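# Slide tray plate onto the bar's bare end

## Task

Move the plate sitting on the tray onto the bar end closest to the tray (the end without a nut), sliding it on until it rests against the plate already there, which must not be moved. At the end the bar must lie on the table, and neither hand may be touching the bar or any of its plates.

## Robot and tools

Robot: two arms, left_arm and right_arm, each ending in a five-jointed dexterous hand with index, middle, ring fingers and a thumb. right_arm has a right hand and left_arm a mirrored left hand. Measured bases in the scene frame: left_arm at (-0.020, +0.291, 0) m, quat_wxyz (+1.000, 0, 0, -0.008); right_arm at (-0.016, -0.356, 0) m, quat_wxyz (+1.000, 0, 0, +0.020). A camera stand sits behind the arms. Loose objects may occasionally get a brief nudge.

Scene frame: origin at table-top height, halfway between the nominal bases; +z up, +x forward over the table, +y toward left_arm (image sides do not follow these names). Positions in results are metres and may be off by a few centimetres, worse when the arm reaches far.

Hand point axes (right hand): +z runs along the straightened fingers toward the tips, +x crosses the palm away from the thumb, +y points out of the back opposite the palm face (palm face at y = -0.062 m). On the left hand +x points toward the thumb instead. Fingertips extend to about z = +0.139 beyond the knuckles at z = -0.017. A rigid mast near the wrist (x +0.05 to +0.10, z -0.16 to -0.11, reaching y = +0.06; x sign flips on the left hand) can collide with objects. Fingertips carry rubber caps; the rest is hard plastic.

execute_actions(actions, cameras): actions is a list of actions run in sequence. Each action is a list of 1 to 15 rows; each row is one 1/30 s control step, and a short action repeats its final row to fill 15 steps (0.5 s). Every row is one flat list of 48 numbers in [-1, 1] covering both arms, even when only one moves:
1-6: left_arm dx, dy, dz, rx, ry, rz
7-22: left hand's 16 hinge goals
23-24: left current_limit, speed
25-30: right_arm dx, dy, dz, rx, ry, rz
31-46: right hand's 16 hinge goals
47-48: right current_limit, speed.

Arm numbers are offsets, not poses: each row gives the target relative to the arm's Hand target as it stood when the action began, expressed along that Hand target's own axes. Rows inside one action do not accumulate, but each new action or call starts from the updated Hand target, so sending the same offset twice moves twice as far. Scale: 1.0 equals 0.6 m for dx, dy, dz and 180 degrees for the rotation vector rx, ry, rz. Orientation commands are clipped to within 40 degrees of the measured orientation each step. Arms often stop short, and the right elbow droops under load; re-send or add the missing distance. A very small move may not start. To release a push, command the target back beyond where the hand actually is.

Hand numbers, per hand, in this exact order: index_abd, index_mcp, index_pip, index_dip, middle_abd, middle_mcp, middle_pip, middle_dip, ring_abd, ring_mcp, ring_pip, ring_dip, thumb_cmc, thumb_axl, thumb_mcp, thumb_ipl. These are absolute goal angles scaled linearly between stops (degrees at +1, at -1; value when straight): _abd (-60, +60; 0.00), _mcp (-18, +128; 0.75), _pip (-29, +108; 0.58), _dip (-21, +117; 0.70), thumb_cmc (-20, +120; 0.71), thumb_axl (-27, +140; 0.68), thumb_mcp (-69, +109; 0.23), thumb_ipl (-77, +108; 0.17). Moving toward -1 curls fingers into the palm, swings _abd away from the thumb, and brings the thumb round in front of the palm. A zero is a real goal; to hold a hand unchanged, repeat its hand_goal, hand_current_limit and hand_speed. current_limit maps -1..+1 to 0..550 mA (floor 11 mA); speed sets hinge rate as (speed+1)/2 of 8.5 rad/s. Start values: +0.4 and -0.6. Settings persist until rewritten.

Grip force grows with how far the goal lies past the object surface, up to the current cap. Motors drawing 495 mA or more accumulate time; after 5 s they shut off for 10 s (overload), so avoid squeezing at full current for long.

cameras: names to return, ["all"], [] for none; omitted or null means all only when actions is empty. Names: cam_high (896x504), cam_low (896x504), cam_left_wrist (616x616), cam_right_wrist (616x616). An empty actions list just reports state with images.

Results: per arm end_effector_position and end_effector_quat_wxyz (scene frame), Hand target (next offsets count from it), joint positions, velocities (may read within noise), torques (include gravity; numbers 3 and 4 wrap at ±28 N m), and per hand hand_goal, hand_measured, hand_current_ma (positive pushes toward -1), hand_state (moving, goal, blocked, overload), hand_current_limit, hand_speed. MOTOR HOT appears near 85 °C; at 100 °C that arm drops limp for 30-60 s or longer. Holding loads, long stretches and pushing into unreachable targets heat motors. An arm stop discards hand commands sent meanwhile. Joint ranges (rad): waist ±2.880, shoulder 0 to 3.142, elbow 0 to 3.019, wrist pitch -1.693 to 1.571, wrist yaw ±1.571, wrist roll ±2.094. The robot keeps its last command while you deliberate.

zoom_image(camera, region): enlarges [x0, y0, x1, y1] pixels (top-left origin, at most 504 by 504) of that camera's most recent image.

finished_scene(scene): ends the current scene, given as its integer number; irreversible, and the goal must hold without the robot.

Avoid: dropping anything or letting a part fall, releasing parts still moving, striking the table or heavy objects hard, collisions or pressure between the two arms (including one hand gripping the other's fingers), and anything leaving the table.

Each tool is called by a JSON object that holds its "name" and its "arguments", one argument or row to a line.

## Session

{"name": "execute_actions", "arguments": {
  "actions": []
}}

{"name": "zoom_image", "arguments": {
  "camera": "cam_high",
  "region": [300, 150, 600, 320]
}}

Scene clock: 0.00 s.
left_arm: end_effector_position=(+0.4130, +0.1799, +0.3745) hand_goal=(+0.000, +0.754, +0.576, +0.696, +0.000, +0.754, +0.576, +0.696, +0.000, +0.754, +0.576, +0.696, +0.714, +0.678, +0.226, +0.168) hand_measured=(+0.000, +0.754, +0.576, +0.696, +0.000, +0.754, +0.576, +0.696, +0.000, +0.754, +0.576, +0.696, +0.714, +0.678, +0.226, +0.168) hand_current_ma=(+0, +0, +0, +0, +0, +0, +0, +0, +0, +0, +0, +0, +0, +0, +0, +0) hand_state=(goal, goal, goal, goal, goal, goal, goal, goal, goal, goal, goal, goal, goal, goal, goal, goal) hand_current_limit=0.40 hand_speed=-0.60 end_effector_quat_wxyz=(+0.114, +0.787, +0.028, +0.606) | right_arm: end_effector_position=(+0.6191, -0.4220, +0.3107) hand_goal=(+0.000, +0.754, +0.576, +0.696, +0.000, +0.754, +0.576, +0.696, +0.000, +0.754, +0.576, +0.696, +0.714, +0.678, +0.226, +0.168) hand_measured=(+0.000, +0.754, +0.576, +0.696, +0.000, +0.754, +0.576, +0.696, +0.000, +0.754, +0.576, +0.696, +0.714, +0.678, +0.226, +0.168) hand_current_ma=(+0, +0, +0, +0, +0, +0, +0, +0, +0, +0, +0, +0, +0, +0, +0, +0) hand_state=(goal, goal, goal, goal, goal, goal, goal, goal, goal, goal, goal, goal, goal, goal, goal, goal) hand_current_limit=0.40 hand_speed=-0.60 end_effector_quat_wxyz=(+0.193, +0.700, +0.685, +0.051)
Joint positions: left_arm=[-0.01 0.841 0.674 -0.076 0.12 1.379] | right_arm=[-0.059 1.574 1.568 -1.212 0.195 -0.033]
Joint velocities: within noise
Joint torques (N m): no reading
Heat: left arm: hottest elbow 36 °C; right arm: hottest elbow 38 °C.
Hand target: left_arm +0.4153, +0.1799, +0.3988; +0.115, +0.773, +0.026, +0.623 | right_arm +0.6241, -0.4222, +0.3326; +0.207, +0.699, +0.681, +0.065

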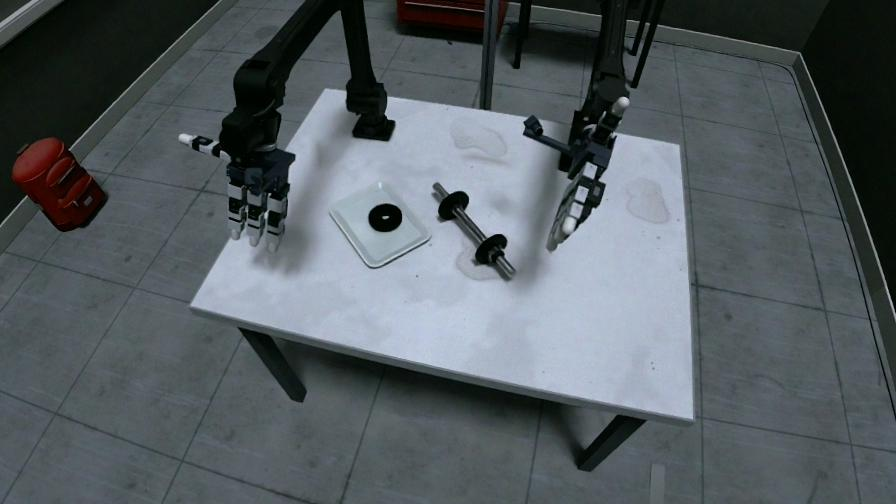

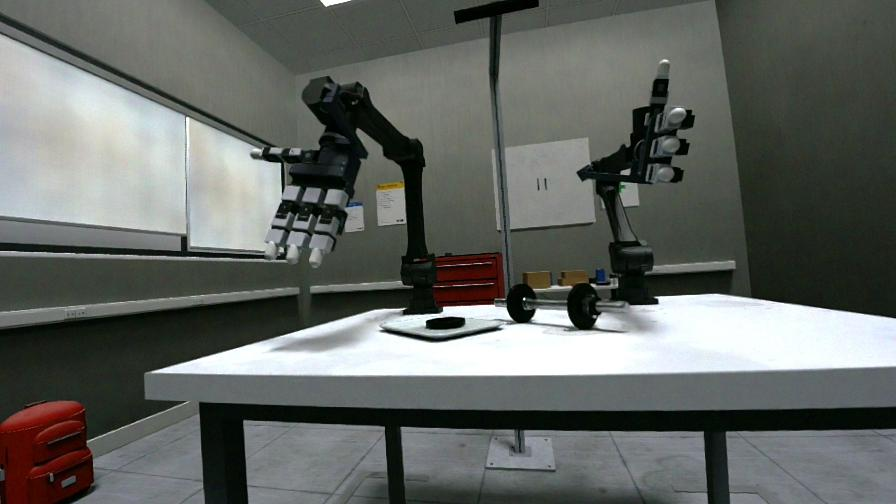

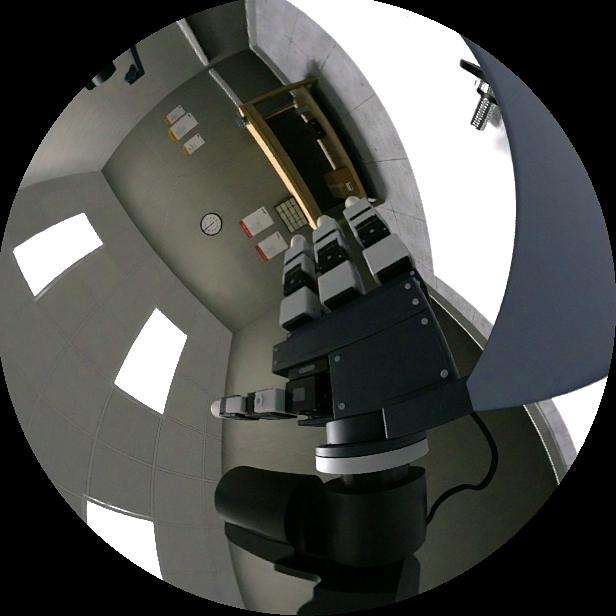

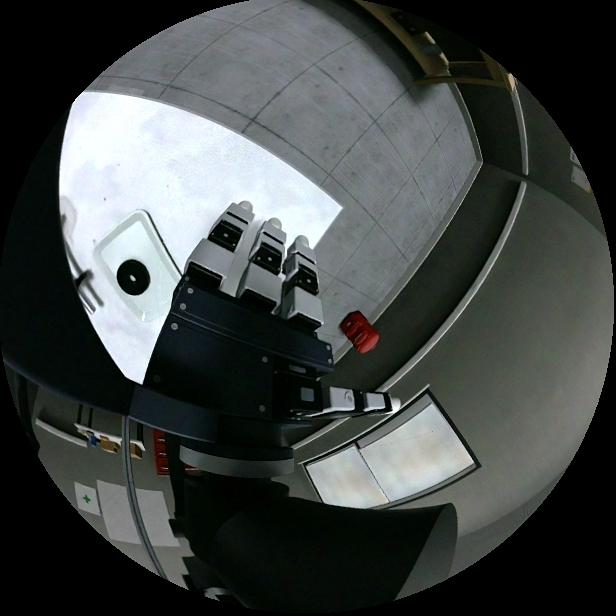

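Scaled by 1.680.

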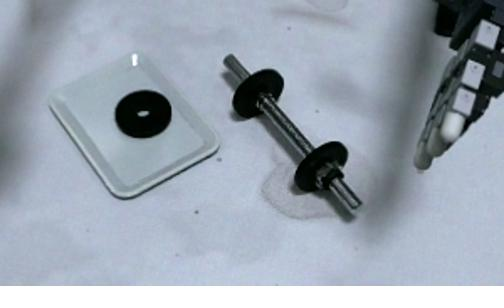

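{"name": "execute_actions", "arguments": {
  "actions": [
    [[0,0,0,0.0522,-0.0105,-0.0595,0,-0.068,-0.299,-0.174,0,-0.068,-0.299,-0.174,0,-0.068,-0.299,-0.174,0.714,0.677,0.226,0.168,0.4,-0.5,0,0,0,0.0364,0.0211,0.0552,0,0.959,-0.153,-0.101,0,0.959,-0.153,-0.101,0,1,-0.737,-0.174,-0.571,0.677,-0.056,0.168,0.4,-0.5]],
    [[0,0,0,0.0522,-0.0105,-0.0595,0,-0.068,-0.299,-0.174,0,-0.068,-0.299,-0.174,0,-0.068,-0.299,-0.174,0.714,0.677,0.226,0.168,0.4,-0.5,0,0,0,0.0364,0.0211,0.0552,0,0.959,-0.153,-0.101,0,0.959,-0.153,-0.101,0,1,-0.737,-0.174,-0.571,0.677,-0.056,0.168,0.4,-0.5]],
    [[0,0,0,0.0522,-0.0105,-0.0595,0,-0.068,-0.299,-0.174,0,-0.068,-0.299,-0.174,0,-0.068,-0.299,-0.174,0.714,0.677,0.226,0.168,0.4,-0.5,0,0,0,0.0364,0.0211,0.0552,0,0.959,-0.153,-0.101,0,0.959,-0.153,-0.101,0,1,-0.737,-0.174,-0.571,0.677,-0.056,0.168,0.4,-0.5]],
    [[0,0,0,0.0522,-0.0105,-0.0595,0,-0.068,-0.299,-0.174,0,-0.068,-0.299,-0.174,0,-0.068,-0.299,-0.174,0.714,0.677,0.226,0.168,0.4,-0.5,0,0,0,0.0364,0.0211,0.0552,0,0.959,-0.153,-0.101,0,0.959,-0.153,-0.101,0,1,-0.737,-0.174,-0.571,0.677,-0.056,0.168,0.4,-0.5]],
    [[0,0,0,0.0522,-0.0105,-0.0595,0,-0.068,-0.299,-0.174,0,-0.068,-0.299,-0.174,0,-0.068,-0.299,-0.174,0.714,0.677,0.226,0.168,0.4,-0.5,0,0,0,0.0364,0.0211,0.0552,0,0.959,-0.153,-0.101,0,0.959,-0.153,-0.101,0,1,-0.737,-0.174,-0.571,0.677,-0.056,0.168,0.4,-0.5]],
    [[0,0,0,0.0522,-0.0105,-0.0595,0,-0.068,-0.299,-0.174,0,-0.068,-0.299,-0.174,0,-0.068,-0.299,-0.174,0.714,0.677,0.226,0.168,0.4,-0.5,0,0,0,0.0364,0.0211,0.0552,0,0.959,-0.153,-0.101,0,0.959,-0.153,-0.101,0,1,-0.737,-0.174,-0.571,0.677,-0.056,0.168,0.4,-0.5]],
    [[0,0,0,0.0522,-0.0105,-0.0595,0,-0.068,-0.299,-0.174,0,-0.068,-0.299,-0.174,0,-0.068,-0.299,-0.174,0.714,0.677,0.226,0.168,0.4,-0.5,0,0,0,0.0364,0.0211,0.0552,0,0.959,-0.153,-0.101,0,0.959,-0.153,-0.101,0,1,-0.737,-0.174,-0.571,0.677,-0.056,0.168,0.4,-0.5]],
    [[0,0,0,0.0522,-0.0105,-0.0595,0,-0.068,-0.299,-0.174,0,-0.068,-0.299,-0.174,0,-0.068,-0.299,-0.174,0.714,0.677,0.226,0.168,0.4,-0.5,0,0,0,0.0364,0.0211,0.0552,0,0.959,-0.153,-0.101,0,0.959,-0.153,-0.101,0,1,-0.737,-0.174,-0.571,0.677,-0.056,0.168,0.4,-0.5]],
    [[0,0,0,0.0522,-0.0105,-0.0595,0,-0.068,-0.299,-0.174,0,-0.068,-0.299,-0.174,0,-0.068,-0.299,-0.174,0.714,0.677,0.226,0.168,0.4,-0.5,0,0,0,0.0364,0.0211,0.0552,0,0.959,-0.153,-0.101,0,0.959,-0.153,-0.101,0,1,-0.737,-0.174,-0.571,0.677,-0.056,0.168,0.4,-0.5]],
    [[0,0,0,0.0522,-0.0105,-0.0595,0,-0.068,-0.299,-0.174,0,-0.068,-0.299,-0.174,0,-0.068,-0.299,-0.174,0.714,0.677,0.226,0.168,0.4,-0.5,0,0,0,0.0364,0.0211,0.0552,0,0.959,-0.153,-0.101,0,0.959,-0.153,-0.101,0,1,-0.737,-0.174,-0.571,0.677,-0.056,0.168,0.4,-0.5]]
  ],
  "cameras": ["cam_high"]
}}

Scene clock: 76.13 s.
left_arm: end_effector_position=(+0.4064, +0.1824, +0.3738) hand_goal=(+0.000, -0.068, -0.298, -0.174, +0.000, -0.068, -0.298, -0.174, +0.000, -0.068, -0.298, -0.174, +0.714, +0.678, +0.226, +0.168) hand_measured=(-0.002, -0.060, -0.294, -0.172, -0.002, -0.060, -0.294, -0.172, -0.002, -0.060, -0.296, -0.172, +0.716, +0.678, +0.224, +0.168) hand_current_ma=(+0, +2, +0, +0, +0, +2, +0, +0, +0, +2, +0, +0, +0, +0, +0, +0) hand_state=(goal, goal, goal, goal, goal, goal, goal, goal, goal, goal, goal, goal, goal, goal, goal, goal) hand_current_limit=0.40 hand_speed=-0.50 end_effector_quat_wxyz=(+0.068, +0.384, +0.921, +0.018) | right_arm: end_effector_position=(+0.6196, -0.4167, +0.3109) hand_goal=(+0.000, +0.960, -0.152, -0.100, +0.000, +0.960, -0.152, -0.100, +0.000, +1.000, -0.736, -0.174, -0.570, +0.678, -0.056, +0.168) hand_measured=(+0.000, +0.952, -0.150, -0.098, +0.000, +0.952, -0.150, -0.098, +0.000, +0.994, -0.732, -0.170, -0.568, +0.678, -0.058, +0.168) hand_current_ma=(+0, -2, +0, +0, +0, -2, +0, +0, +0, -1, +0, +0, +0, +0, +0, +0) hand_state=(goal, goal, goal, goal, goal, goal, goal, goal, goal, goal, goal, goal, goal, goal, goal, goal) hand_current_limit=0.40 hand_speed=-0.50 end_effector_quat_wxyz=(-0.453, +0.875, -0.126, +0.113)
Joint positions: left_arm=[-0.451 1.396 1.658 -1.7 -0.046 -1.245] | right_arm=[-0.284 2.035 2.339 -1.668 -0.958 1.72]
Joint torques (N m): left_arm=[0.38 -10.17 15.21 0.31 -0.22 -0.17] | right_arm=[-1.32 -19.19 13.93 0.16 -0.86 0.1]
Heat: left arm: hottest elbow 49 °C; right arm: hottest elbow 45 °C.
Hand target: left_arm +0.4153, +0.1799, +0.3989; +0.000, +0.371, +0.928, +0.000 | right_arm +0.6241, -0.4220, +0.3324; -0.459, +0.882, -0.092, +0.048
Off the commanded pose: left_arm 0.027 m, 8 deg | right_arm 0.023 m, 9 deg.
joint sent to its limit (left arm) — joint 4 (wrist pitch), lower limit. The joint targets are off in orientation, not in position.
joint sent to its limit (right arm) — joint 4 (wrist pitch), lower limit. The joint targets are off in orientation, not in position.
Images, in order (width x height): cam_high 896x504.

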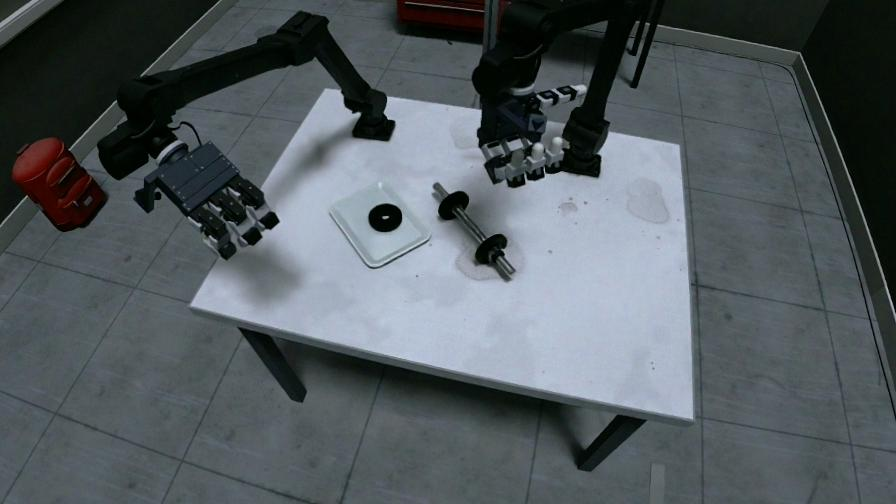

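{"name": "execute_actions", "arguments": {
  "actions": [
    [[-0.004,-0.0812,0.0354,0,0,0,0,-0.068,-0.299,-0.174,0,-0.068,-0.299,-0.174,0,-0.068,-0.299,-0.174,0.714,0.677,0.226,0.168,0.4,-0.5,-0.0664,0.0179,0.0517,0,0,0,0,0.959,-0.153,-0.101,0,0.959,-0.153,-0.101,0,1,-0.737,-0.174,-0.571,0.677,-0.056,0.168,0.4,-0.5]],
    [[-0.004,-0.0812,0.0354,0,0,0,0,-0.068,-0.299,-0.174,0,-0.068,-0.299,-0.174,0,-0.068,-0.299,-0.174,0.714,0.677,0.226,0.168,0.4,-0.5,-0.0664,0.0179,0.0517,0,0,0,0,0.959,-0.153,-0.101,0,0.959,-0.153,-0.101,0,1,-0.737,-0.174,-0.571,0.677,-0.056,0.168,0.4,-0.5]],
    [[-0.004,-0.0812,0.0354,0,0,0,0,-0.068,-0.299,-0.174,0,-0.068,-0.299,-0.174,0,-0.068,-0.299,-0.174,0.714,0.677,0.226,0.168,0.4,-0.5,-0.0664,0.0179,0.0517,0,0,0,0,0.959,-0.153,-0.101,0,0.959,-0.153,-0.101,0,1,-0.737,-0.174,-0.571,0.677,-0.056,0.168,0.4,-0.5]],
    [[-0.004,-0.0812,0.0354,0,0,0,0,-0.068,-0.299,-0.174,0,-0.068,-0.299,-0.174,0,-0.068,-0.299,-0.174,0.714,0.677,0.226,0.168,0.4,-0.5,-0.0664,0.0179,0.0517,0,0,0,0,0.959,-0.153,-0.101,0,0.959,-0.153,-0.101,0,1,-0.737,-0.174,-0.571,0.677,-0.056,0.168,0.4,-0.5]],
    [[-0.004,-0.0812,0.0354,0,0,0,0,-0.068,-0.299,-0.174,0,-0.068,-0.299,-0.174,0,-0.068,-0.299,-0.174,0.714,0.677,0.226,0.168,0.4,-0.5,-0.0664,0.0179,0.0517,0,0,0,0,0.959,-0.153,-0.101,0,0.959,-0.153,-0.101,0,1,-0.737,-0.174,-0.571,0.677,-0.056,0.168,0.4,-0.5]],
    [[-0.004,-0.0812,0.0354,0,0,0,0,-0.068,-0.299,-0.174,0,-0.068,-0.299,-0.174,0,-0.068,-0.299,-0.174,0.714,0.677,0.226,0.168,0.4,-0.5,-0.0664,0.0179,0.0517,0,0,0,0,0.959,-0.153,-0.101,0,0.959,-0.153,-0.101,0,1,-0.737,-0.174,-0.571,0.677,-0.056,0.168,0.4,-0.5]]
  ],
  "cameras": ["cam_high","cam_left_wrist","cam_right_wrist"]
}}

Scene clock: 87.73 s.
left_arm: end_effector_position=(+0.2217, -0.0423, +0.2747) hand_goal=(+0.000, -0.068, -0.298, -0.174, +0.000, -0.068, -0.298, -0.174, +0.000, -0.068, -0.298, -0.174, +0.714, +0.678, +0.226, +0.168) hand_measured=(-0.002, -0.060, -0.294, -0.172, -0.002, -0.060, -0.294, -0.172, -0.002, -0.060, -0.296, -0.172, +0.714, +0.678, +0.224, +0.168) hand_current_ma=(+0, +2, +0, +0, +0, +2, +0, +0, +0, +2, +0, +0, +0, +0, +0, +0) hand_state=(goal, goal, goal, goal, goal, goal, goal, goal, goal, goal, goal, goal, goal, goal, goal, goal) hand_current_limit=0.40 hand_speed=-0.50 end_effector_quat_wxyz=(-0.002, +0.380, +0.925, +0.001) | right_arm: end_effector_position=(+0.4122, -0.2622, +0.1667) hand_goal=(+0.000, +0.960, -0.152, -0.100, +0.000, +0.960, -0.152, -0.100, +0.000, +1.000, -0.736, -0.174, -0.570, +0.678, -0.056, +0.168) hand_measured=(+0.000, +0.952, -0.150, -0.098, +0.000, +0.952, -0.150, -0.098, +0.000, +0.994, -0.732, -0.170, -0.572, +0.678, -0.058, +0.168) hand_current_ma=(+0, -2, +0, +0, +0, -2, +0, +0, +0, -1, +0, +0, +0, +0, +0, +0) hand_state=(goal, goal, goal, goal, goal, goal, goal, goal, goal, goal, goal, goal, goal, goal, goal, goal) hand_current_limit=0.40 hand_speed=-0.50 end_effector_quat_wxyz=(-0.459, +0.883, -0.097, +0.036)
Joint positions: left_arm=[-1.102 1.531 1.558 -1.602 0.001 -1.91] | right_arm=[-0.044 1.468 1.184 -1.033 -0.933 1.913]
Joint torques (N m): left_arm=[0.5 -13.33 8.64 0.83 -0.29 -0.2] | right_arm=[-0.21 -12.81 8.8 1.31 -0.56 0.08]
Heat: left arm: hottest elbow 49 °C; right arm: hottest elbow 45 °C.
Hand target: left_arm +0.2243, -0.0418, +0.2713; +0.000, +0.371, +0.929, +0.000 | right_arm +0.4139, -0.2599, +0.1730; -0.459, +0.882, -0.092, +0.048
Off the commanded pose: left_arm 0.004 m, 1 deg | right_arm 0.007 m, 1 deg.
Images, in order (width x height): cam_high 896x504, cam_left_wrist 616x616, cam_right_wrist 616x616.

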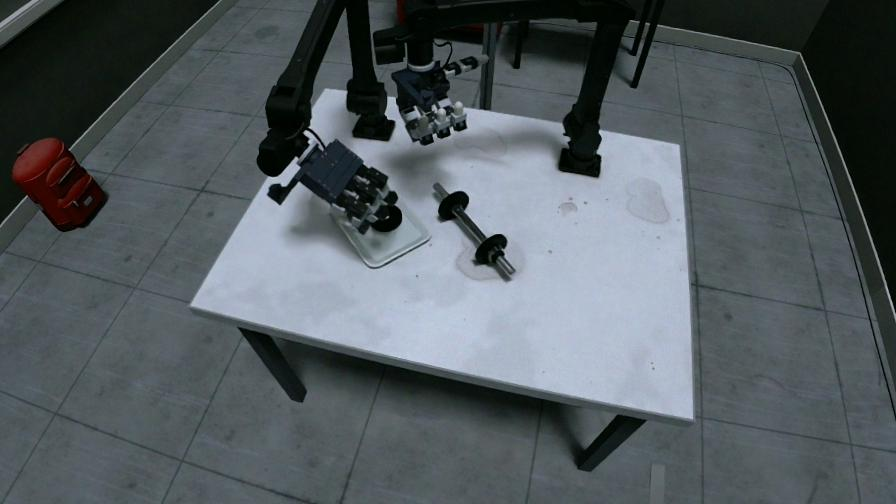

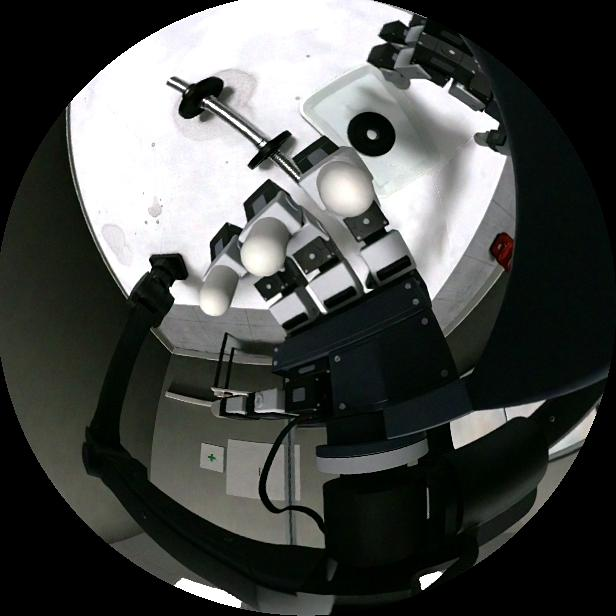

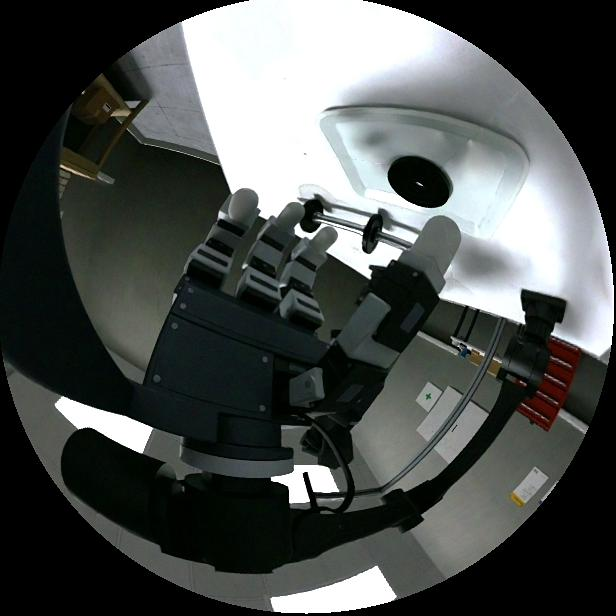

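{"name": "execute_actions", "arguments": {
  "actions": [
    [[-0.004,-0.0812,0.0354,0,0,0,0,-0.068,-0.299,-0.174,0,-0.068,-0.299,-0.174,0,-0.068,-0.299,-0.174,0.714,0.677,0.226,0.168,0.4,-0.5,-0.0664,0.0179,0.0517,0,0,0,0,0.959,-0.153,-0.101,0,0.959,-0.153,-0.101,0,1,-0.737,-0.174,-0.571,0.677,-0.056,0.168,0.4,-0.5]],
    [[-0.004,-0.0812,0.0354,0,0,0,0,-0.068,-0.299,-0.174,0,-0.068,-0.299,-0.174,0,-0.068,-0.299,-0.174,0.714,0.677,0.226,0.168,0.4,-0.5,-0.0664,0.0179,0.0517,0,0,0,0,0.959,-0.153,-0.101,0,0.959,-0.153,-0.101,0,1,-0.737,-0.174,-0.571,0.677,-0.056,0.168,0.4,-0.5]],
    [[0,0,0.08,0,0,0,0,-0.068,-0.299,-0.174,0,-0.068,-0.299,-0.174,0,-0.068,-0.299,-0.174,0.714,0.677,0.226,0.168,0.4,-0.5,0,0.0887,0.0622,0,0,0,0,0.959,-0.153,-0.101,0,0.959,-0.153,-0.101,0,1,-0.737,-0.174,-0.571,0.677,-0.056,0.168,0.4,-0.5]],
    [[0,0,0.08,0,0,0,0,-0.068,-0.299,-0.174,0,-0.068,-0.299,-0.174,0,-0.068,-0.299,-0.174,0.714,0.677,0.226,0.168,0.4,-0.5,0,0,0,0,0,0,0,0.959,-0.153,-0.101,0,0.959,-0.153,-0.101,0,1,-0.737,-0.174,-0.571,0.677,-0.056,0.168,0.4,-0.5]]
  ],
  "cameras": ["cam_high","cam_low","cam_left_wrist","cam_right_wrist"]
}}

{"name": "zoom_image", "arguments": {
  "camera": "cam_left_wrist",
  "region": [110, 20, 460, 340]
}}

{"name": "zoom_image", "arguments": {
  "camera": "cam_high",
  "region": [320, 120, 480, 280]
}}

{"name": "zoom_image", "arguments": {
  "camera": "cam_low",
  "region": [360, 220, 560, 360]
}}

Scene clock: 99.37 s.
left_arm: end_effector_position=(+0.1708, -0.0921, +0.1435) hand_goal=(+0.000, -0.068, -0.298, -0.174, +0.000, -0.068, -0.298, -0.174, +0.000, -0.068, -0.298, -0.174, +0.714, +0.678, +0.226, +0.168) hand_measured=(-0.002, -0.060, -0.294, -0.172, -0.002, -0.060, -0.294, -0.172, -0.002, -0.060, -0.296, -0.172, +0.714, +0.678, +0.224, +0.168) hand_current_ma=(+0, +2, +0, +0, +0, +2, +0, +0, +0, +2, +0, +0, +0, +0, +0, +0) hand_state=(goal, goal, goal, goal, goal, goal, goal, goal, goal, goal, goal, goal, goal, goal, goal, goal) hand_current_limit=0.40 hand_speed=-0.50 end_effector_quat_wxyz=(-0.007, +0.380, +0.925, +0.006) | right_arm: end_effector_position=(+0.3386, -0.2177, +0.0495) hand_goal=(+0.000, +0.960, -0.152, -0.100, +0.000, +0.960, -0.152, -0.100, +0.000, +1.000, -0.736, -0.174, -0.570, +0.678, -0.056, +0.168) hand_measured=(+0.000, +0.952, -0.150, -0.098, +0.000, +0.952, -0.150, -0.098, +0.000, +0.994, -0.732, -0.170, -0.572, +0.678, -0.058, +0.168) hand_current_ma=(+0, -2, +0, +0, +0, -2, +0, +0, +0, -1, +0, +0, +0, +0, +0, +0) hand_state=(goal, goal, goal, goal, goal, goal, goal, goal, goal, goal, goal, goal, goal, goal, goal, goal) hand_current_limit=0.40 hand_speed=-0.50 end_effector_quat_wxyz=(-0.452, +0.887, -0.090, +0.020)
Joint positions: left_arm=[-1.242 1.656 1.359 -1.292 0.004 -2.048] | right_arm=[0.082 1.436 0.803 -0.591 -0.893 2.062]
Joint velocities: left_arm=[-0.024 -0.044 -0.007 -0.027 0.022 0.007] | right_arm=[within noise]
Joint torques (N m): left_arm=[1.2 -14.21 8.31 0.73 -0.32 -0.04] | right_arm=[-1.55 -10.11 8.29 1.47 -0.64 -0.01]
Heat: left arm: hottest elbow 47 °C; right arm: hottest elbow 44 °C.
Hand target: left_arm +0.1732, -0.0932, +0.1416; -0.004, +0.382, +0.924, +0.003 | right_arm +0.3478, -0.2207, +0.0536; -0.455, +0.885, -0.088, +0.036
Off the commanded pose: left_arm 0.003 m, 1 deg | right_arm 0.010 m, 2 deg.
led back after a hold (left arm): the arm was led back toward your command in small steps, so it may still be short of it.
led back after a hold (right arm): the arm was led back toward your command in small steps, so it may still be short of it.
pose unreachable (left arm): on one or more control steps of this call, first in action 1 (counted from 0), this arm could not follow its commanded pose, so it was not sent that pose on those steps. It may still have moved: this result reports where it is.
cause: moving toward the commanded pose would bring a part of the arm too close to another arm (a part of this arm just beyond joint 4 (wrist pitch) and a part of the right arm just beyond its joint 3 (elbow), along the way the arms are being sent, or toward where that arm still pushes).
pose unreachable (right arm): on one or more control steps of this call, first in action 1 (counted from 0), this arm could not follow its commanded pose, so it was not sent that pose on those steps. It may still have moved: this result reports where it is.
cause: moving toward the commanded pose would bring a part of the arm too close to another arm (a part of this arm just beyond joint 3 (elbow) and a part of the left arm just beyond its joint 4 (wrist pitch), along the way the arms are being sent, or toward where that arm still pushes).

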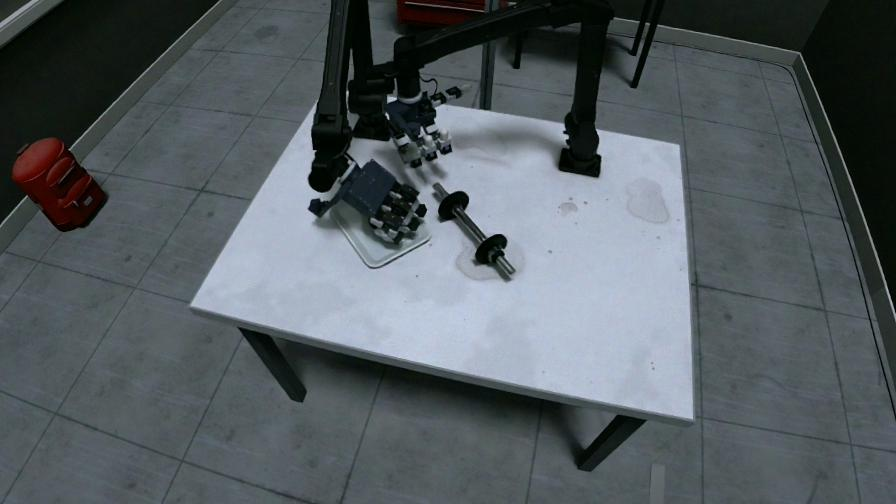

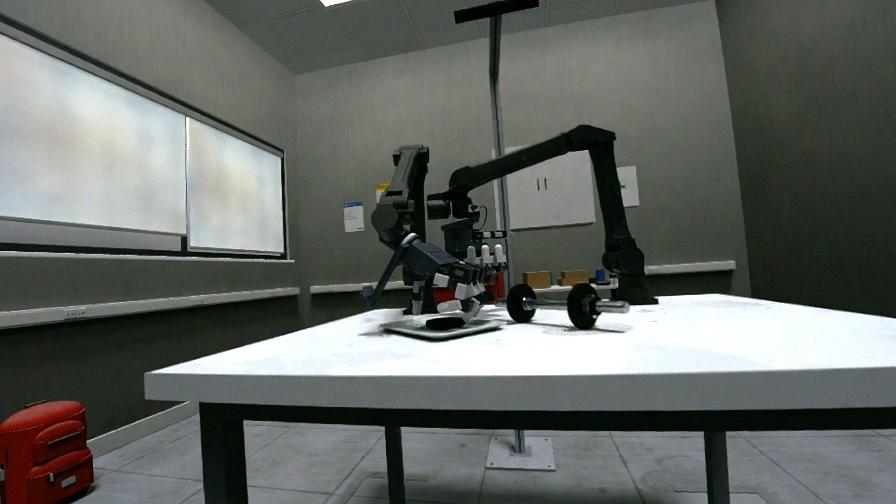

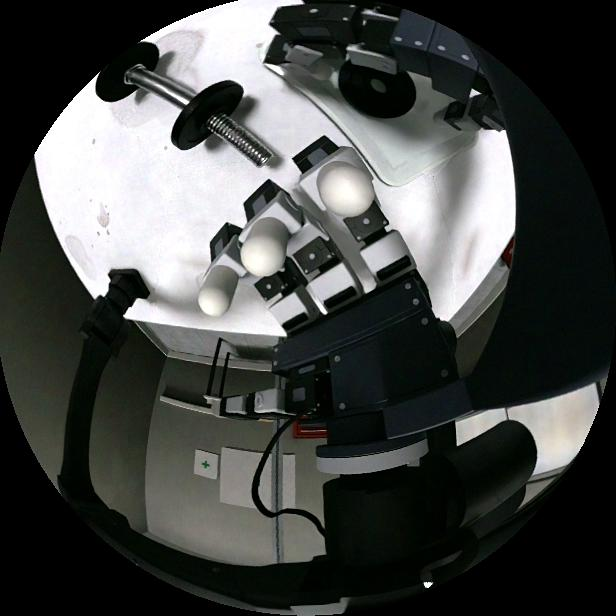

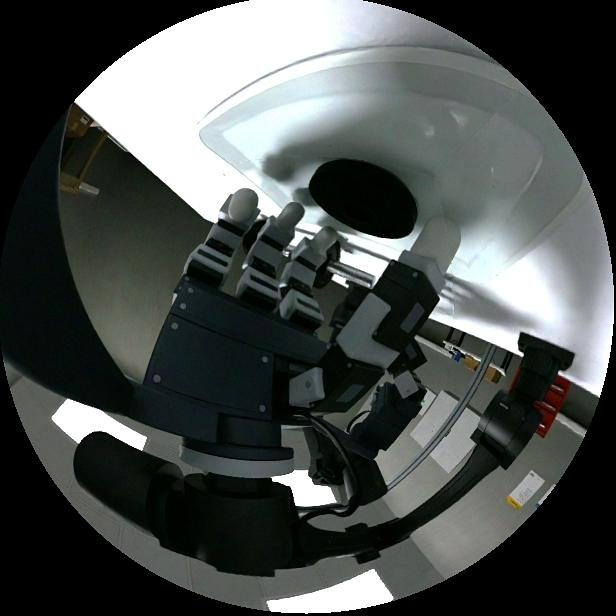

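Scaled by 1.440 from the camera's 616x616 image, which has a finer 880x880 frame.

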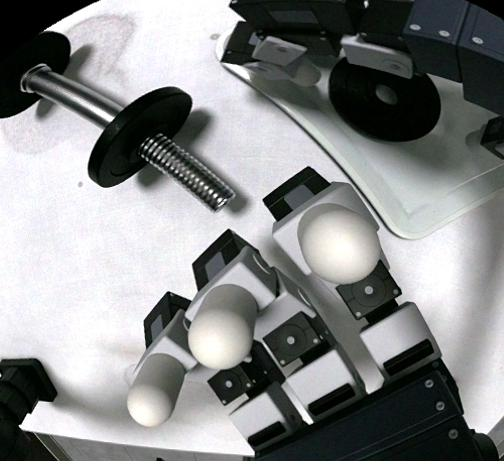

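Scaled by 3.150.

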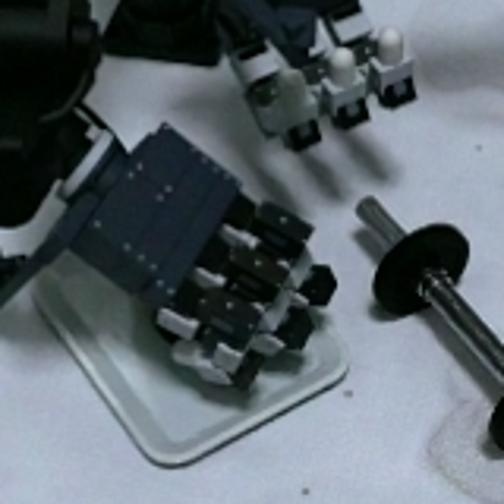

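Scaled by 2.520.

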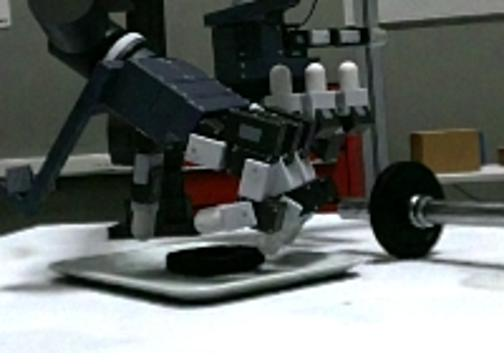

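{"name": "execute_actions", "arguments": {
  "actions": [
    [[0,0,0,0,0,0, 0,-0.068,-0.299,-0.174,0,-0.068,-0.299,-0.174,0,-0.068,-0.299,-0.174,0.714,0.677,0.226,0.168,0.4,-0.5, 0.04,-0.06,-0.09,0,0,0, 0,0.959,-0.153,-0.101,0,0.959,-0.153,-0.101,0,1,-0.737,-0.174,-0.571,0.677,-0.056,0.168,0.4,-0.5]],
    [[0,0,0,0,0,0, 0,-0.068,-0.299,-0.174,0,-0.068,-0.299,-0.174,0,-0.068,-0.299,-0.174,0.714,0.677,0.226,0.168,0.4,-0.5, 0.045,-0.05,-0.13,0,0,0, 0,0.959,-0.153,-0.101,0,0.959,-0.153,-0.101,0,1,-0.737,-0.174,-0.571,0.677,-0.056,0.168,0.4,-0.5]],
    [[0,0,0,0,0,0, 0,-0.068,-0.299,-0.174,0,-0.068,-0.299,-0.174,0,-0.068,-0.299,-0.174,0.714,0.677,0.226,0.168,0.4,-0.5, 0.045,-0.01,-0.13,0,0,0, 0,0.959,-0.153,-0.101,0,0.959,-0.153,-0.101,0,1,-0.737,-0.174,-0.571,0.677,-0.056,0.168,0.4,-0.5]]
  ],
  "cameras": ["cam_high","cam_left_wrist"]
}}

Scene clock: 132.50 s.
left_arm: end_effector_position=(+0.1708, -0.0921, +0.1435) hand_goal=(+0.000, -0.068, -0.298, -0.174, +0.000, -0.068, -0.298, -0.174, +0.000, -0.068, -0.298, -0.174, +0.714, +0.678, +0.226, +0.168) hand_measured=(-0.002, -0.060, -0.294, -0.172, -0.002, -0.060, -0.294, -0.172, -0.002, -0.060, -0.296, -0.172, +0.714, +0.678, +0.224, +0.168) hand_current_ma=(+0, +2, +0, +0, +0, +2, +0, +0, +0, +2, +0, +0, +0, +0, +0, +0) hand_state=(goal, goal, goal, goal, goal, goal, goal, goal, goal, goal, goal, goal, goal, goal, goal, goal) hand_current_limit=0.40 hand_speed=-0.50 end_effector_quat_wxyz=(-0.007, +0.380, +0.925, +0.006) | right_arm: end_effector_position=(+0.3888, -0.3602, +0.2137) hand_goal=(+0.000, +0.960, -0.152, -0.100, +0.000, +0.960, -0.152, -0.100, +0.000, +1.000, -0.736, -0.174, -0.570, +0.678, -0.056, +0.168) hand_measured=(+0.000, +0.952, -0.150, -0.098, +0.000, +0.952, -0.150, -0.098, +0.000, +0.994, -0.732, -0.170, -0.572, +0.678, -0.058, +0.168) hand_current_ma=(+0, -2, +0, +0, +0, -2, +0, +0, +0, -1, +0, +0, +0, +0, +0, +0) hand_state=(goal, goal, goal, goal, goal, goal, goal, goal, goal, goal, goal, goal, goal, goal, goal, goal) hand_current_limit=0.40 hand_speed=-0.50 end_effector_quat_wxyz=(-0.455, +0.884, -0.104, +0.017)
Joint positions: left_arm=[-1.242 1.656 1.359 -1.292 0.004 -2.048] | right_arm=[-0.272 1.498 1.348 -1.529 -0.942 1.516]
Joint torques (N m): left_arm=[0.73 -15.03 8.38 0.77 -0.29 -0.15] | right_arm=[-0.5 -11.58 13.57 -0.47 -0.84 -0.07]
Heat: left arm: hottest elbow 46 °C; right arm: hottest elbow 43 °C.
Hand target: left_arm +0.1732, -0.0932, +0.1416; -0.004, +0.382, +0.924, +0.003 | right_arm +0.4031, -0.3624, +0.2333; -0.455, +0.885, -0.088, +0.036
Off the commanded pose: left_arm 0.003 m, 1 deg | right_arm 0.024 m, 3 deg.
Images, in order (width x height): cam_high 896x504, cam_left_wrist 616x616.

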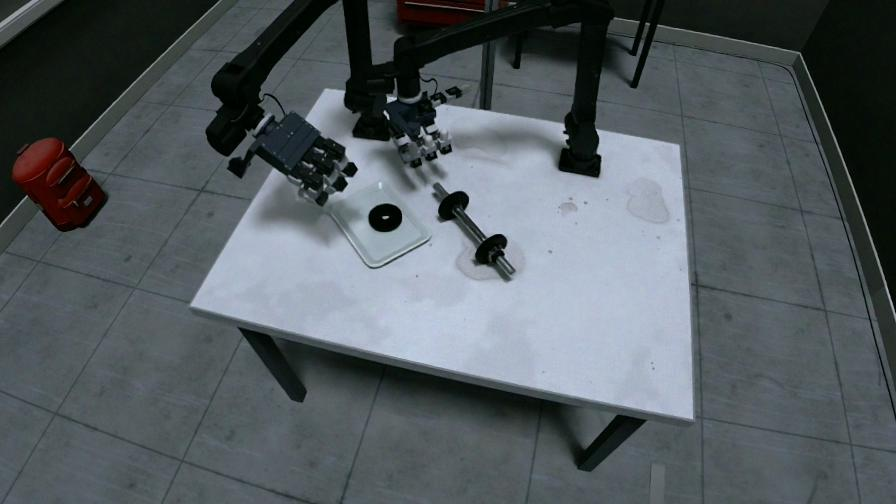

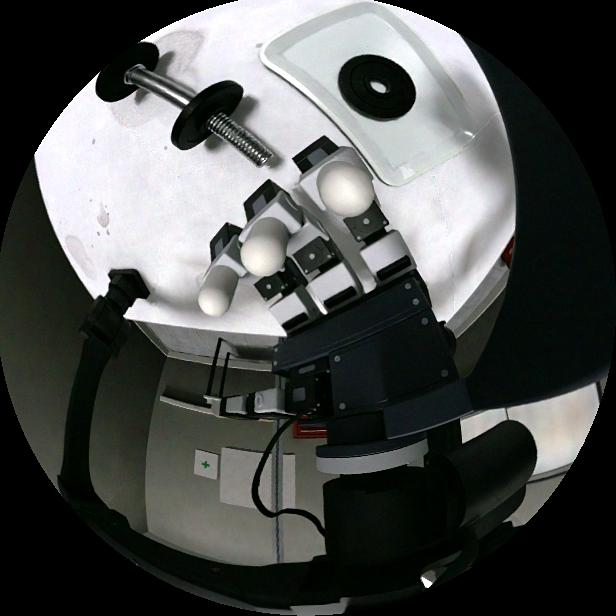

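{"name": "execute_actions", "arguments": {
  "actions": [
    [[-0.0144,-0.04,0.03,0,0,0, 0,-0.068,-0.299,-0.174,0,-0.068,-0.299,-0.174,0,-0.068,-0.299,-0.174,0.714,0.677,0.226,0.168,0.4,-0.5, 0,0,0,0,0,0, 0,0.959,-0.153,-0.101,0,0.959,-0.153,-0.101,0,1,-0.737,-0.174,-0.571,0.677,-0.056,0.168,0.4,-0.5]],
    [[0,0,0.06,0,0,0, 0,-0.068,-0.299,-0.174,0,-0.068,-0.299,-0.174,0,-0.068,-0.299,-0.174,0.714,0.677,0.226,0.168,0.4,-0.5, 0,0,0,0,0,0, 0,0.959,-0.153,-0.101,0,0.959,-0.153,-0.101,0,1,-0.737,-0.174,-0.571,0.677,-0.056,0.168,0.4,-0.5]],
    [[0,0,0.06,0,0,0, 0,-0.068,-0.299,-0.174,0,-0.068,-0.299,-0.174,0,-0.068,-0.299,-0.174,0.714,0.677,0.226,0.168,0.4,-0.5, 0,0,0,0,0,0, 0,0.959,-0.153,-0.101,0,0.959,-0.153,-0.101,0,1,-0.737,-0.174,-0.571,0.677,-0.056,0.168,0.4,-0.5]]
  ],
  "cameras": ["cam_low","cam_left_wrist"]
}}

Scene clock: 141.57 s.
left_arm: end_effector_position=(+0.1638, -0.1153, +0.0566) hand_goal=(+0.000, -0.068, -0.298, -0.174, +0.000, -0.068, -0.298, -0.174, +0.000, -0.068, -0.298, -0.174, +0.714, +0.678, +0.226, +0.168) hand_measured=(-0.002, -0.060, -0.294, -0.172, -0.002, -0.060, -0.294, -0.172, -0.002, -0.068, -0.296, -0.172, +0.714, +0.678, +0.224, +0.168) hand_current_ma=(+0, +2, +0, +0, +0, +2, +0, +0, +0, +0, +0, +0, +0, +0, +0, +0) hand_state=(goal, goal, goal, goal, goal, goal, goal, goal, goal, goal, goal, goal, goal, goal, goal, goal) hand_current_limit=0.40 hand_speed=-0.50 end_effector_quat_wxyz=(-0.004, +0.385, +0.923, +0.003) | right_arm: end_effector_position=(+0.3876, -0.3600, +0.2139) hand_goal=(+0.000, +0.960, -0.152, -0.100, +0.000, +0.960, -0.152, -0.100, +0.000, +1.000, -0.736, -0.174, -0.570, +0.678, -0.056, +0.168) hand_measured=(+0.000, +0.952, -0.150, -0.098, +0.000, +0.952, -0.150, -0.098, +0.000, +0.994, -0.732, -0.170, -0.572, +0.678, -0.058, +0.168) hand_current_ma=(+0, -2, +0, +0, +0, -2, +0, +0, +0, -1, +0, +0, +0, +0, +0, +0) hand_state=(goal, goal, goal, goal, goal, goal, goal, goal, goal, goal, goal, goal, goal, goal, goal, goal) hand_current_limit=0.40 hand_speed=-0.50 end_effector_quat_wxyz=(-0.456, +0.884, -0.102, +0.015)
Joint positions: left_arm=[-1.271 1.786 1.288 -1.084 0.003 -2.068] | right_arm=[-0.272 1.498 1.348 -1.537 -0.942 1.508]
Joint torques (N m): left_arm=[0.56 -14.33 7.51 0.76 -0.2 -0.19] | right_arm=[-0.5 -11.4 13.79 -0.49 -0.86 -0.07]
Heat: left arm: hottest elbow 45 °C; right arm: hottest elbow 43 °C.
Hand target: left_arm +0.1619, -0.1156, +0.0513; -0.004, +0.382, +0.924, +0.003 | right_arm +0.4032, -0.3625, +0.2333; -0.455, +0.885, -0.088, +0.036
Off the commanded pose: left_arm 0.006 m, 0 deg | right_arm 0.025 m, 3 deg.
Images, in order (width x height): cam_low 896x504, cam_left_wrist 616x616.

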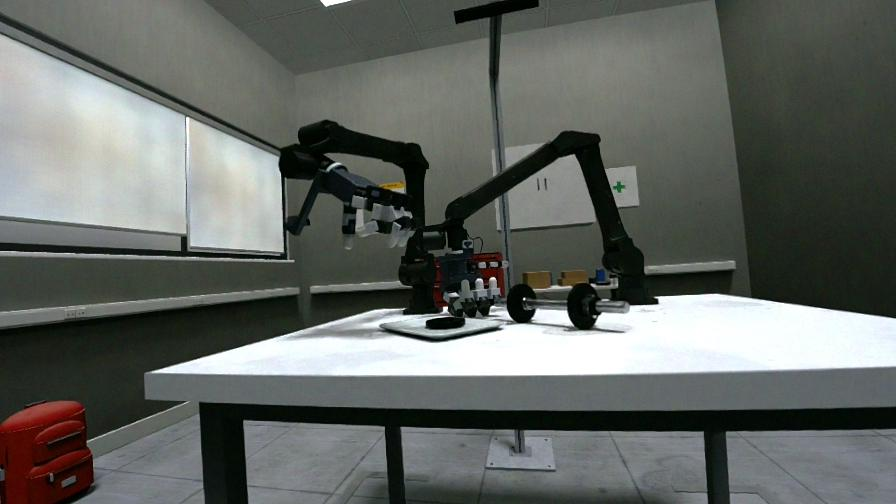

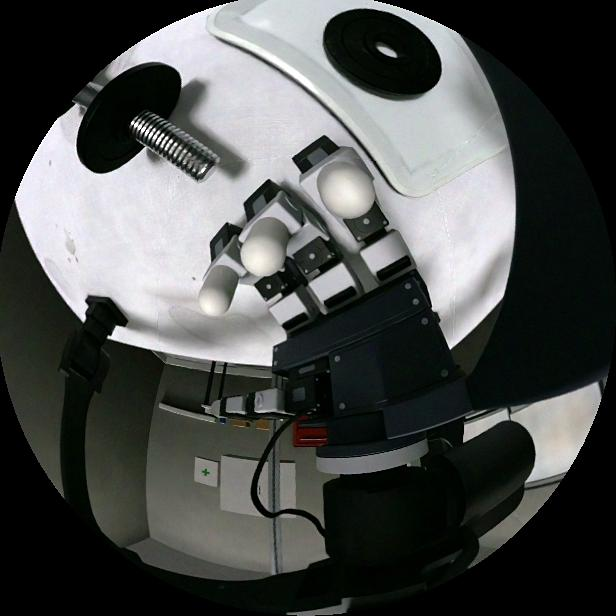

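{"name": "execute_actions", "arguments": {
  "actions": [
    [[0,0.0333,0,0,0,0, 0,-0.068,-0.299,-0.174,0,-0.068,-0.299,-0.174,0,-0.068,-0.299,-0.174,0.714,0.677,0.226,0.168,0.4,-0.5, 0,0,0,0,0,0, 0,0.959,-0.153,-0.101,0,0.959,-0.153,-0.101,0,1,-0.737,-0.174,-0.571,0.677,-0.056,0.168,0.4,-0.5]],
    [[0,0.0333,0,0,0,0, 0,-0.068,-0.299,-0.174,0,-0.068,-0.299,-0.174,0,-0.068,-0.299,-0.174,0.714,0.677,0.226,0.168,0.4,-0.5, 0,0,0,0,0,0, 0,0.959,-0.153,-0.101,0,0.959,-0.153,-0.101,0,1,-0.737,-0.174,-0.571,0.677,-0.056,0.168,0.4,-0.5]],
    [[0,0.0333,0,0,0,0, 0,-0.068,-0.299,-0.174,0,-0.068,-0.299,-0.174,0,-0.068,-0.299,-0.174,0.714,0.677,0.226,0.168,0.4,-0.5, 0,0,0,0,0,0, 0,0.959,-0.153,-0.101,0,0.959,-0.153,-0.101,0,1,-0.737,-0.174,-0.571,0.677,-0.056,0.168,0.4,-0.5]],
    [[0,0.0333,0,0,0,0, 0,-0.068,-0.299,-0.174,0,-0.068,-0.299,-0.174,0,-0.068,-0.299,-0.174,0.714,0.677,0.226,0.168,0.4,-0.5, 0,0,0,0,0,0, 0,0.959,-0.153,-0.101,0,0.959,-0.153,-0.101,0,1,-0.737,-0.174,-0.571,0.677,-0.056,0.168,0.4,-0.5]]
  ],
  "cameras": ["cam_high","cam_left_wrist"]
}}

Scene clock: 152.73 s.
left_arm: end_effector_position=(+0.2018, -0.0790, +0.0544) hand_goal=(+0.000, -0.068, -0.298, -0.174, +0.000, -0.068, -0.298, -0.174, +0.000, -0.068, -0.298, -0.174, +0.714, +0.678, +0.226, +0.168) hand_measured=(-0.002, -0.060, -0.294, -0.172, +0.012, -0.060, -0.312, -0.172, -0.002, -0.062, -0.296, -0.172, +0.714, +0.678, +0.224, +0.168) hand_current_ma=(+0, +2, +0, +0, +3, +2, -5, +0, +0, +1, +0, +0, +0, +0, +0, +0) hand_state=(goal, goal, goal, goal, goal, goal, goal, goal, goal, goal, goal, goal, goal, goal, goal, goal) hand_current_limit=0.40 hand_speed=-0.50 end_effector_quat_wxyz=(-0.005, +0.391, +0.920, -0.013) | right_arm: end_effector_position=(+0.3876, -0.3600, +0.2139) hand_goal=(+0.000, +0.960, -0.152, -0.100, +0.000, +0.960, -0.152, -0.100, +0.000, +1.000, -0.736, -0.174, -0.570, +0.678, -0.056, +0.168) hand_measured=(+0.000, +0.952, -0.150, -0.098, +0.000, +0.952, -0.150, -0.098, +0.000, +0.994, -0.732, -0.170, -0.572, +0.678, -0.058, +0.168) hand_current_ma=(+0, -2, +0, +0, +0, -2, +0, +0, +0, -1, +0, +0, +0, +0, +0, +0) hand_state=(goal, goal, goal, goal, goal, goal, goal, goal, goal, goal, goal, goal, goal, goal, goal, goal) hand_current_limit=0.40 hand_speed=-0.50 end_effector_quat_wxyz=(-0.456, +0.884, -0.102, +0.015)
Joint positions: left_arm=[-1.167 1.72 1.198 -1.038 0.026 -1.95] | right_arm=[-0.272 1.498 1.348 -1.537 -0.942 1.508]
Joint torques (N m): left_arm=[3.9 -14.92 5.93 0.08 -1.15 0.1] | right_arm=[-0.56 -11.34 13.81 -0.5 -0.85 -0.08]
Heat: left arm: hottest elbow 44 °C; right arm: hottest elbow 44 °C.
Hand target: left_arm +0.2183, -0.0590, +0.0517; -0.004, +0.382, +0.924, +0.003 | right_arm +0.4032, -0.3625, +0.2333; -0.455, +0.885, -0.088, +0.036
Off the commanded pose: left_arm 0.026 m, 2 deg | right_arm 0.025 m, 3 deg.
Images, in order (width x height): cam_high 896x504, cam_left_wrist 616x616.

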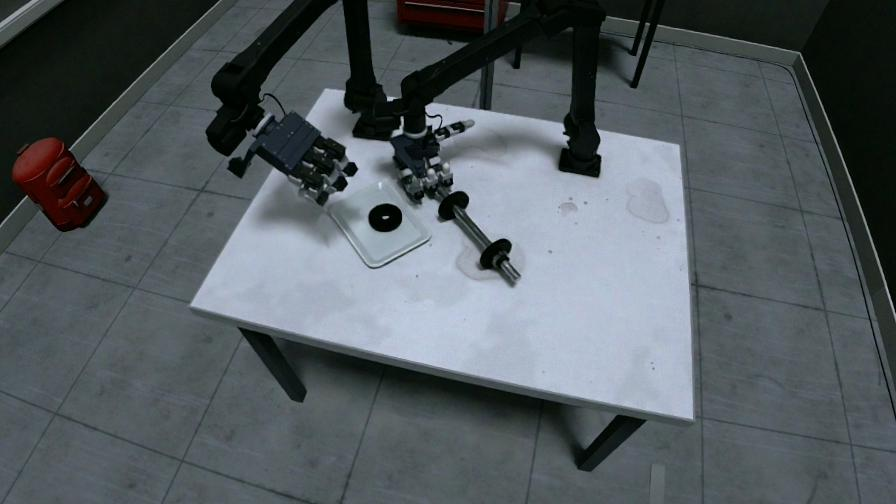

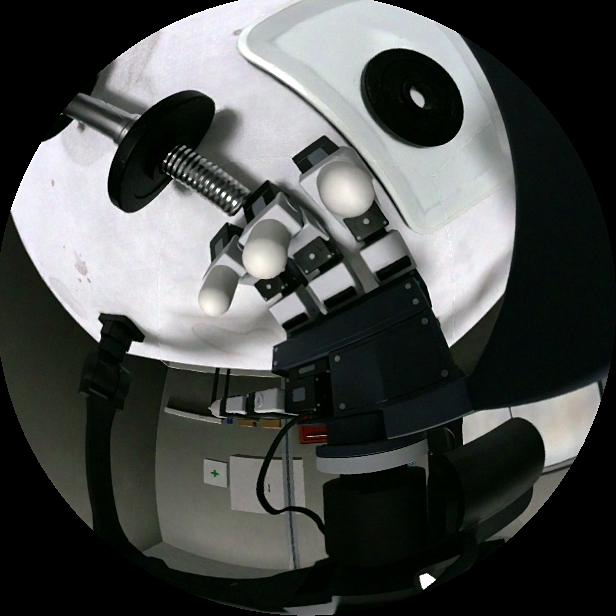

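{"name": "execute_actions", "arguments": {
  "actions": [
    [[0,0.0333,0,0,0,0, 0,-0.068,-0.299,-0.174,0,-0.068,-0.299,-0.174,0,-0.068,-0.299,-0.174,0.714,0.677,0.226,0.168,0.4,-0.5, 0,0,0,0,0,0, 0,0.959,-0.153,-0.101,0,0.959,-0.153,-0.101,0,1,-0.737,-0.174,-0.571,0.677,-0.056,0.168,0.4,-0.5]],
    [[0,0.0333,0,0,0,0, 0,-0.068,-0.299,-0.174,0,-0.068,-0.299,-0.174,0,-0.068,-0.299,-0.174,0.714,0.677,0.226,0.168,0.4,-0.5, 0,0,0,0,0,0, 0,0.959,-0.153,-0.101,0,0.959,-0.153,-0.101,0,1,-0.737,-0.174,-0.571,0.677,-0.056,0.168,0.4,-0.5]],
    [[0,0.0333,0,0,0,0, 0,-0.068,-0.299,-0.174,0,-0.068,-0.299,-0.174,0,-0.068,-0.299,-0.174,0.714,0.677,0.226,0.168,0.4,-0.5, 0,0,0,0,0,0, 0,0.959,-0.153,-0.101,0,0.959,-0.153,-0.101,0,1,-0.737,-0.174,-0.571,0.677,-0.056,0.168,0.4,-0.5]],
    [[0,0.0333,0,0,0,0, 0,-0.068,-0.299,-0.174,0,-0.068,-0.299,-0.174,0,-0.068,-0.299,-0.174,0.714,0.677,0.226,0.168,0.4,-0.5, 0,0,0,0,0,0, 0,0.959,-0.153,-0.101,0,0.959,-0.153,-0.101,0,1,-0.737,-0.174,-0.571,0.677,-0.056,0.168,0.4,-0.5]]
  ],
  "cameras": ["cam_high","cam_left_wrist"]
}}

Scene clock: 160.97 s.
left_arm: end_effector_position=(+0.2554, -0.0282, +0.0547) hand_goal=(+0.000, -0.068, -0.298, -0.174, +0.000, -0.068, -0.298, -0.174, +0.000, -0.068, -0.298, -0.174, +0.714, +0.678, +0.226, +0.168) hand_measured=(+0.000, -0.058, -0.296, -0.172, +0.014, -0.054, -0.314, -0.172, -0.002, -0.062, -0.296, -0.172, +0.714, +0.678, +0.224, +0.168) hand_current_ma=(+0, +3, +0, +0, +4, +6, -7, +0, +0, +1, +0, +0, +0, +0, +0, +0) hand_state=(goal, goal, goal, goal, goal, goal, goal, goal, goal, goal, goal, goal, goal, goal, goal, goal) hand_current_limit=0.40 hand_speed=-0.50 end_effector_quat_wxyz=(-0.006, +0.394, +0.919, -0.015) | right_arm: end_effector_position=(+0.3876, -0.3600, +0.2139) hand_goal=(+0.000, +0.960, -0.152, -0.100, +0.000, +0.960, -0.152, -0.100, +0.000, +1.000, -0.736, -0.174, -0.570, +0.678, -0.056, +0.168) hand_measured=(+0.000, +0.952, -0.150, -0.098, +0.000, +0.952, -0.150, -0.098, +0.000, +0.994, -0.732, -0.170, -0.572, +0.678, -0.058, +0.168) hand_current_ma=(+0, -2, +0, +0, +0, -2, +0, +0, +0, -1, +0, +0, +0, +0, +0, +0) hand_state=(goal, goal, goal, goal, goal, goal, goal, goal, goal, goal, goal, goal, goal, goal, goal, goal) hand_current_limit=0.40 hand_speed=-0.50 end_effector_quat_wxyz=(-0.456, +0.884, -0.102, +0.015)
Joint positions: left_arm=[-1.014 1.669 1.131 -1.025 0.031 -1.791] | right_arm=[-0.272 1.498 1.348 -1.537 -0.942 1.508]
Joint torques (N m): left_arm=[4.95 -13.51 5.81 0.53 -1.36 0.14] | right_arm=[-0.56 -11.34 13.79 -0.43 -0.85 -0.07]
Heat: left arm: hottest elbow 44 °C; right arm: hottest elbow 44 °C.
Hand target: left_arm +0.2747, -0.0023, +0.0518; -0.004, +0.382, +0.924, +0.003 | right_arm +0.4032, -0.3625, +0.2333; -0.455, +0.885, -0.088, +0.036
Off the commanded pose: left_arm 0.033 m, 3 deg | right_arm 0.025 m, 3 deg.
Images, in order (width x height): cam_high 896x504, cam_left_wrist 616x616.

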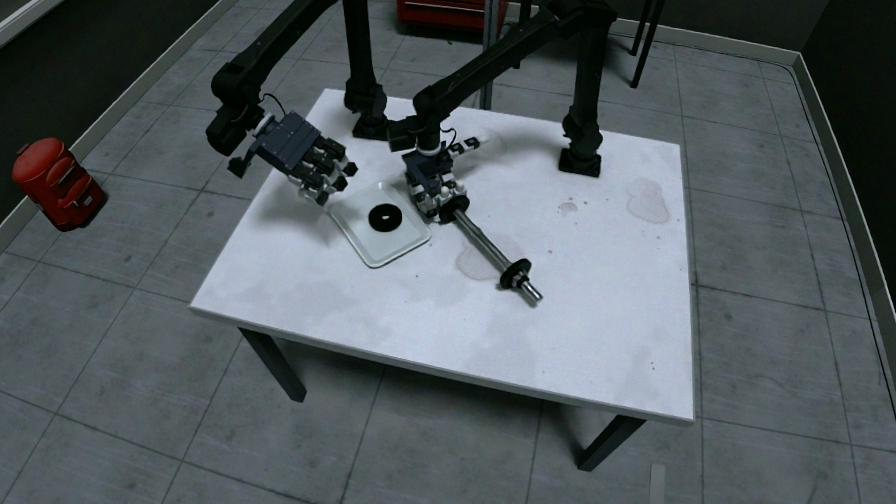

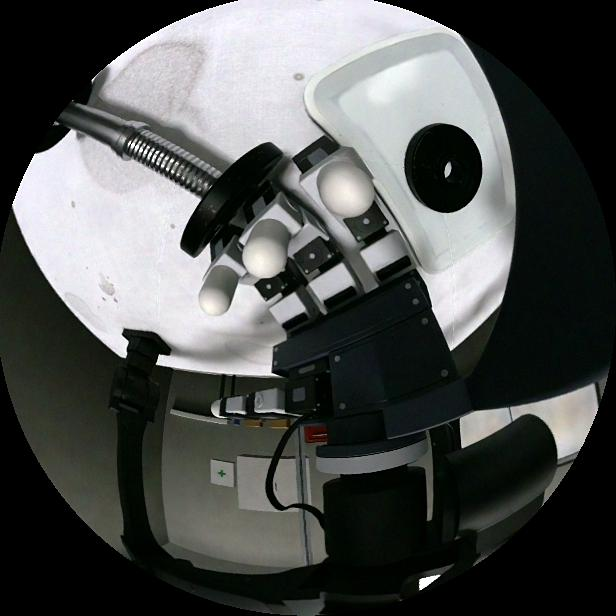

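{"name": "zoom_image", "arguments": {
  "camera": "cam_left_wrist",
  "region": [20, 60, 360, 340]
}}

{"name": "zoom_image", "arguments": {
  "camera": "cam_high",
  "region": [360, 100, 580, 330]
}}

Scaled by 1.482 from the camera's 616x616 image, which has a finer 880x880 frame.

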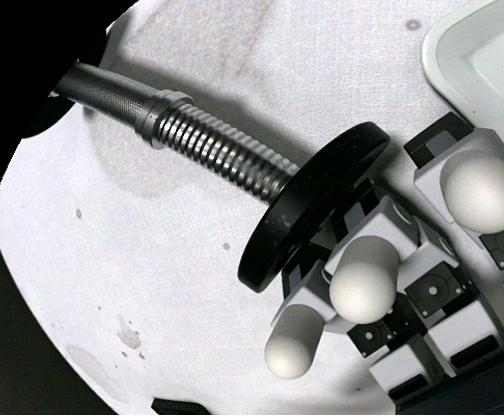

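Scaled by 2.191.

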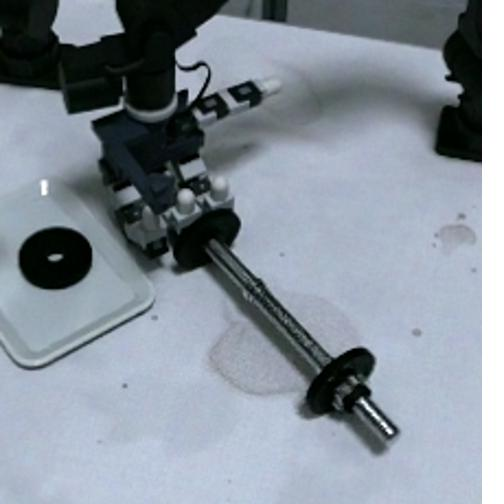

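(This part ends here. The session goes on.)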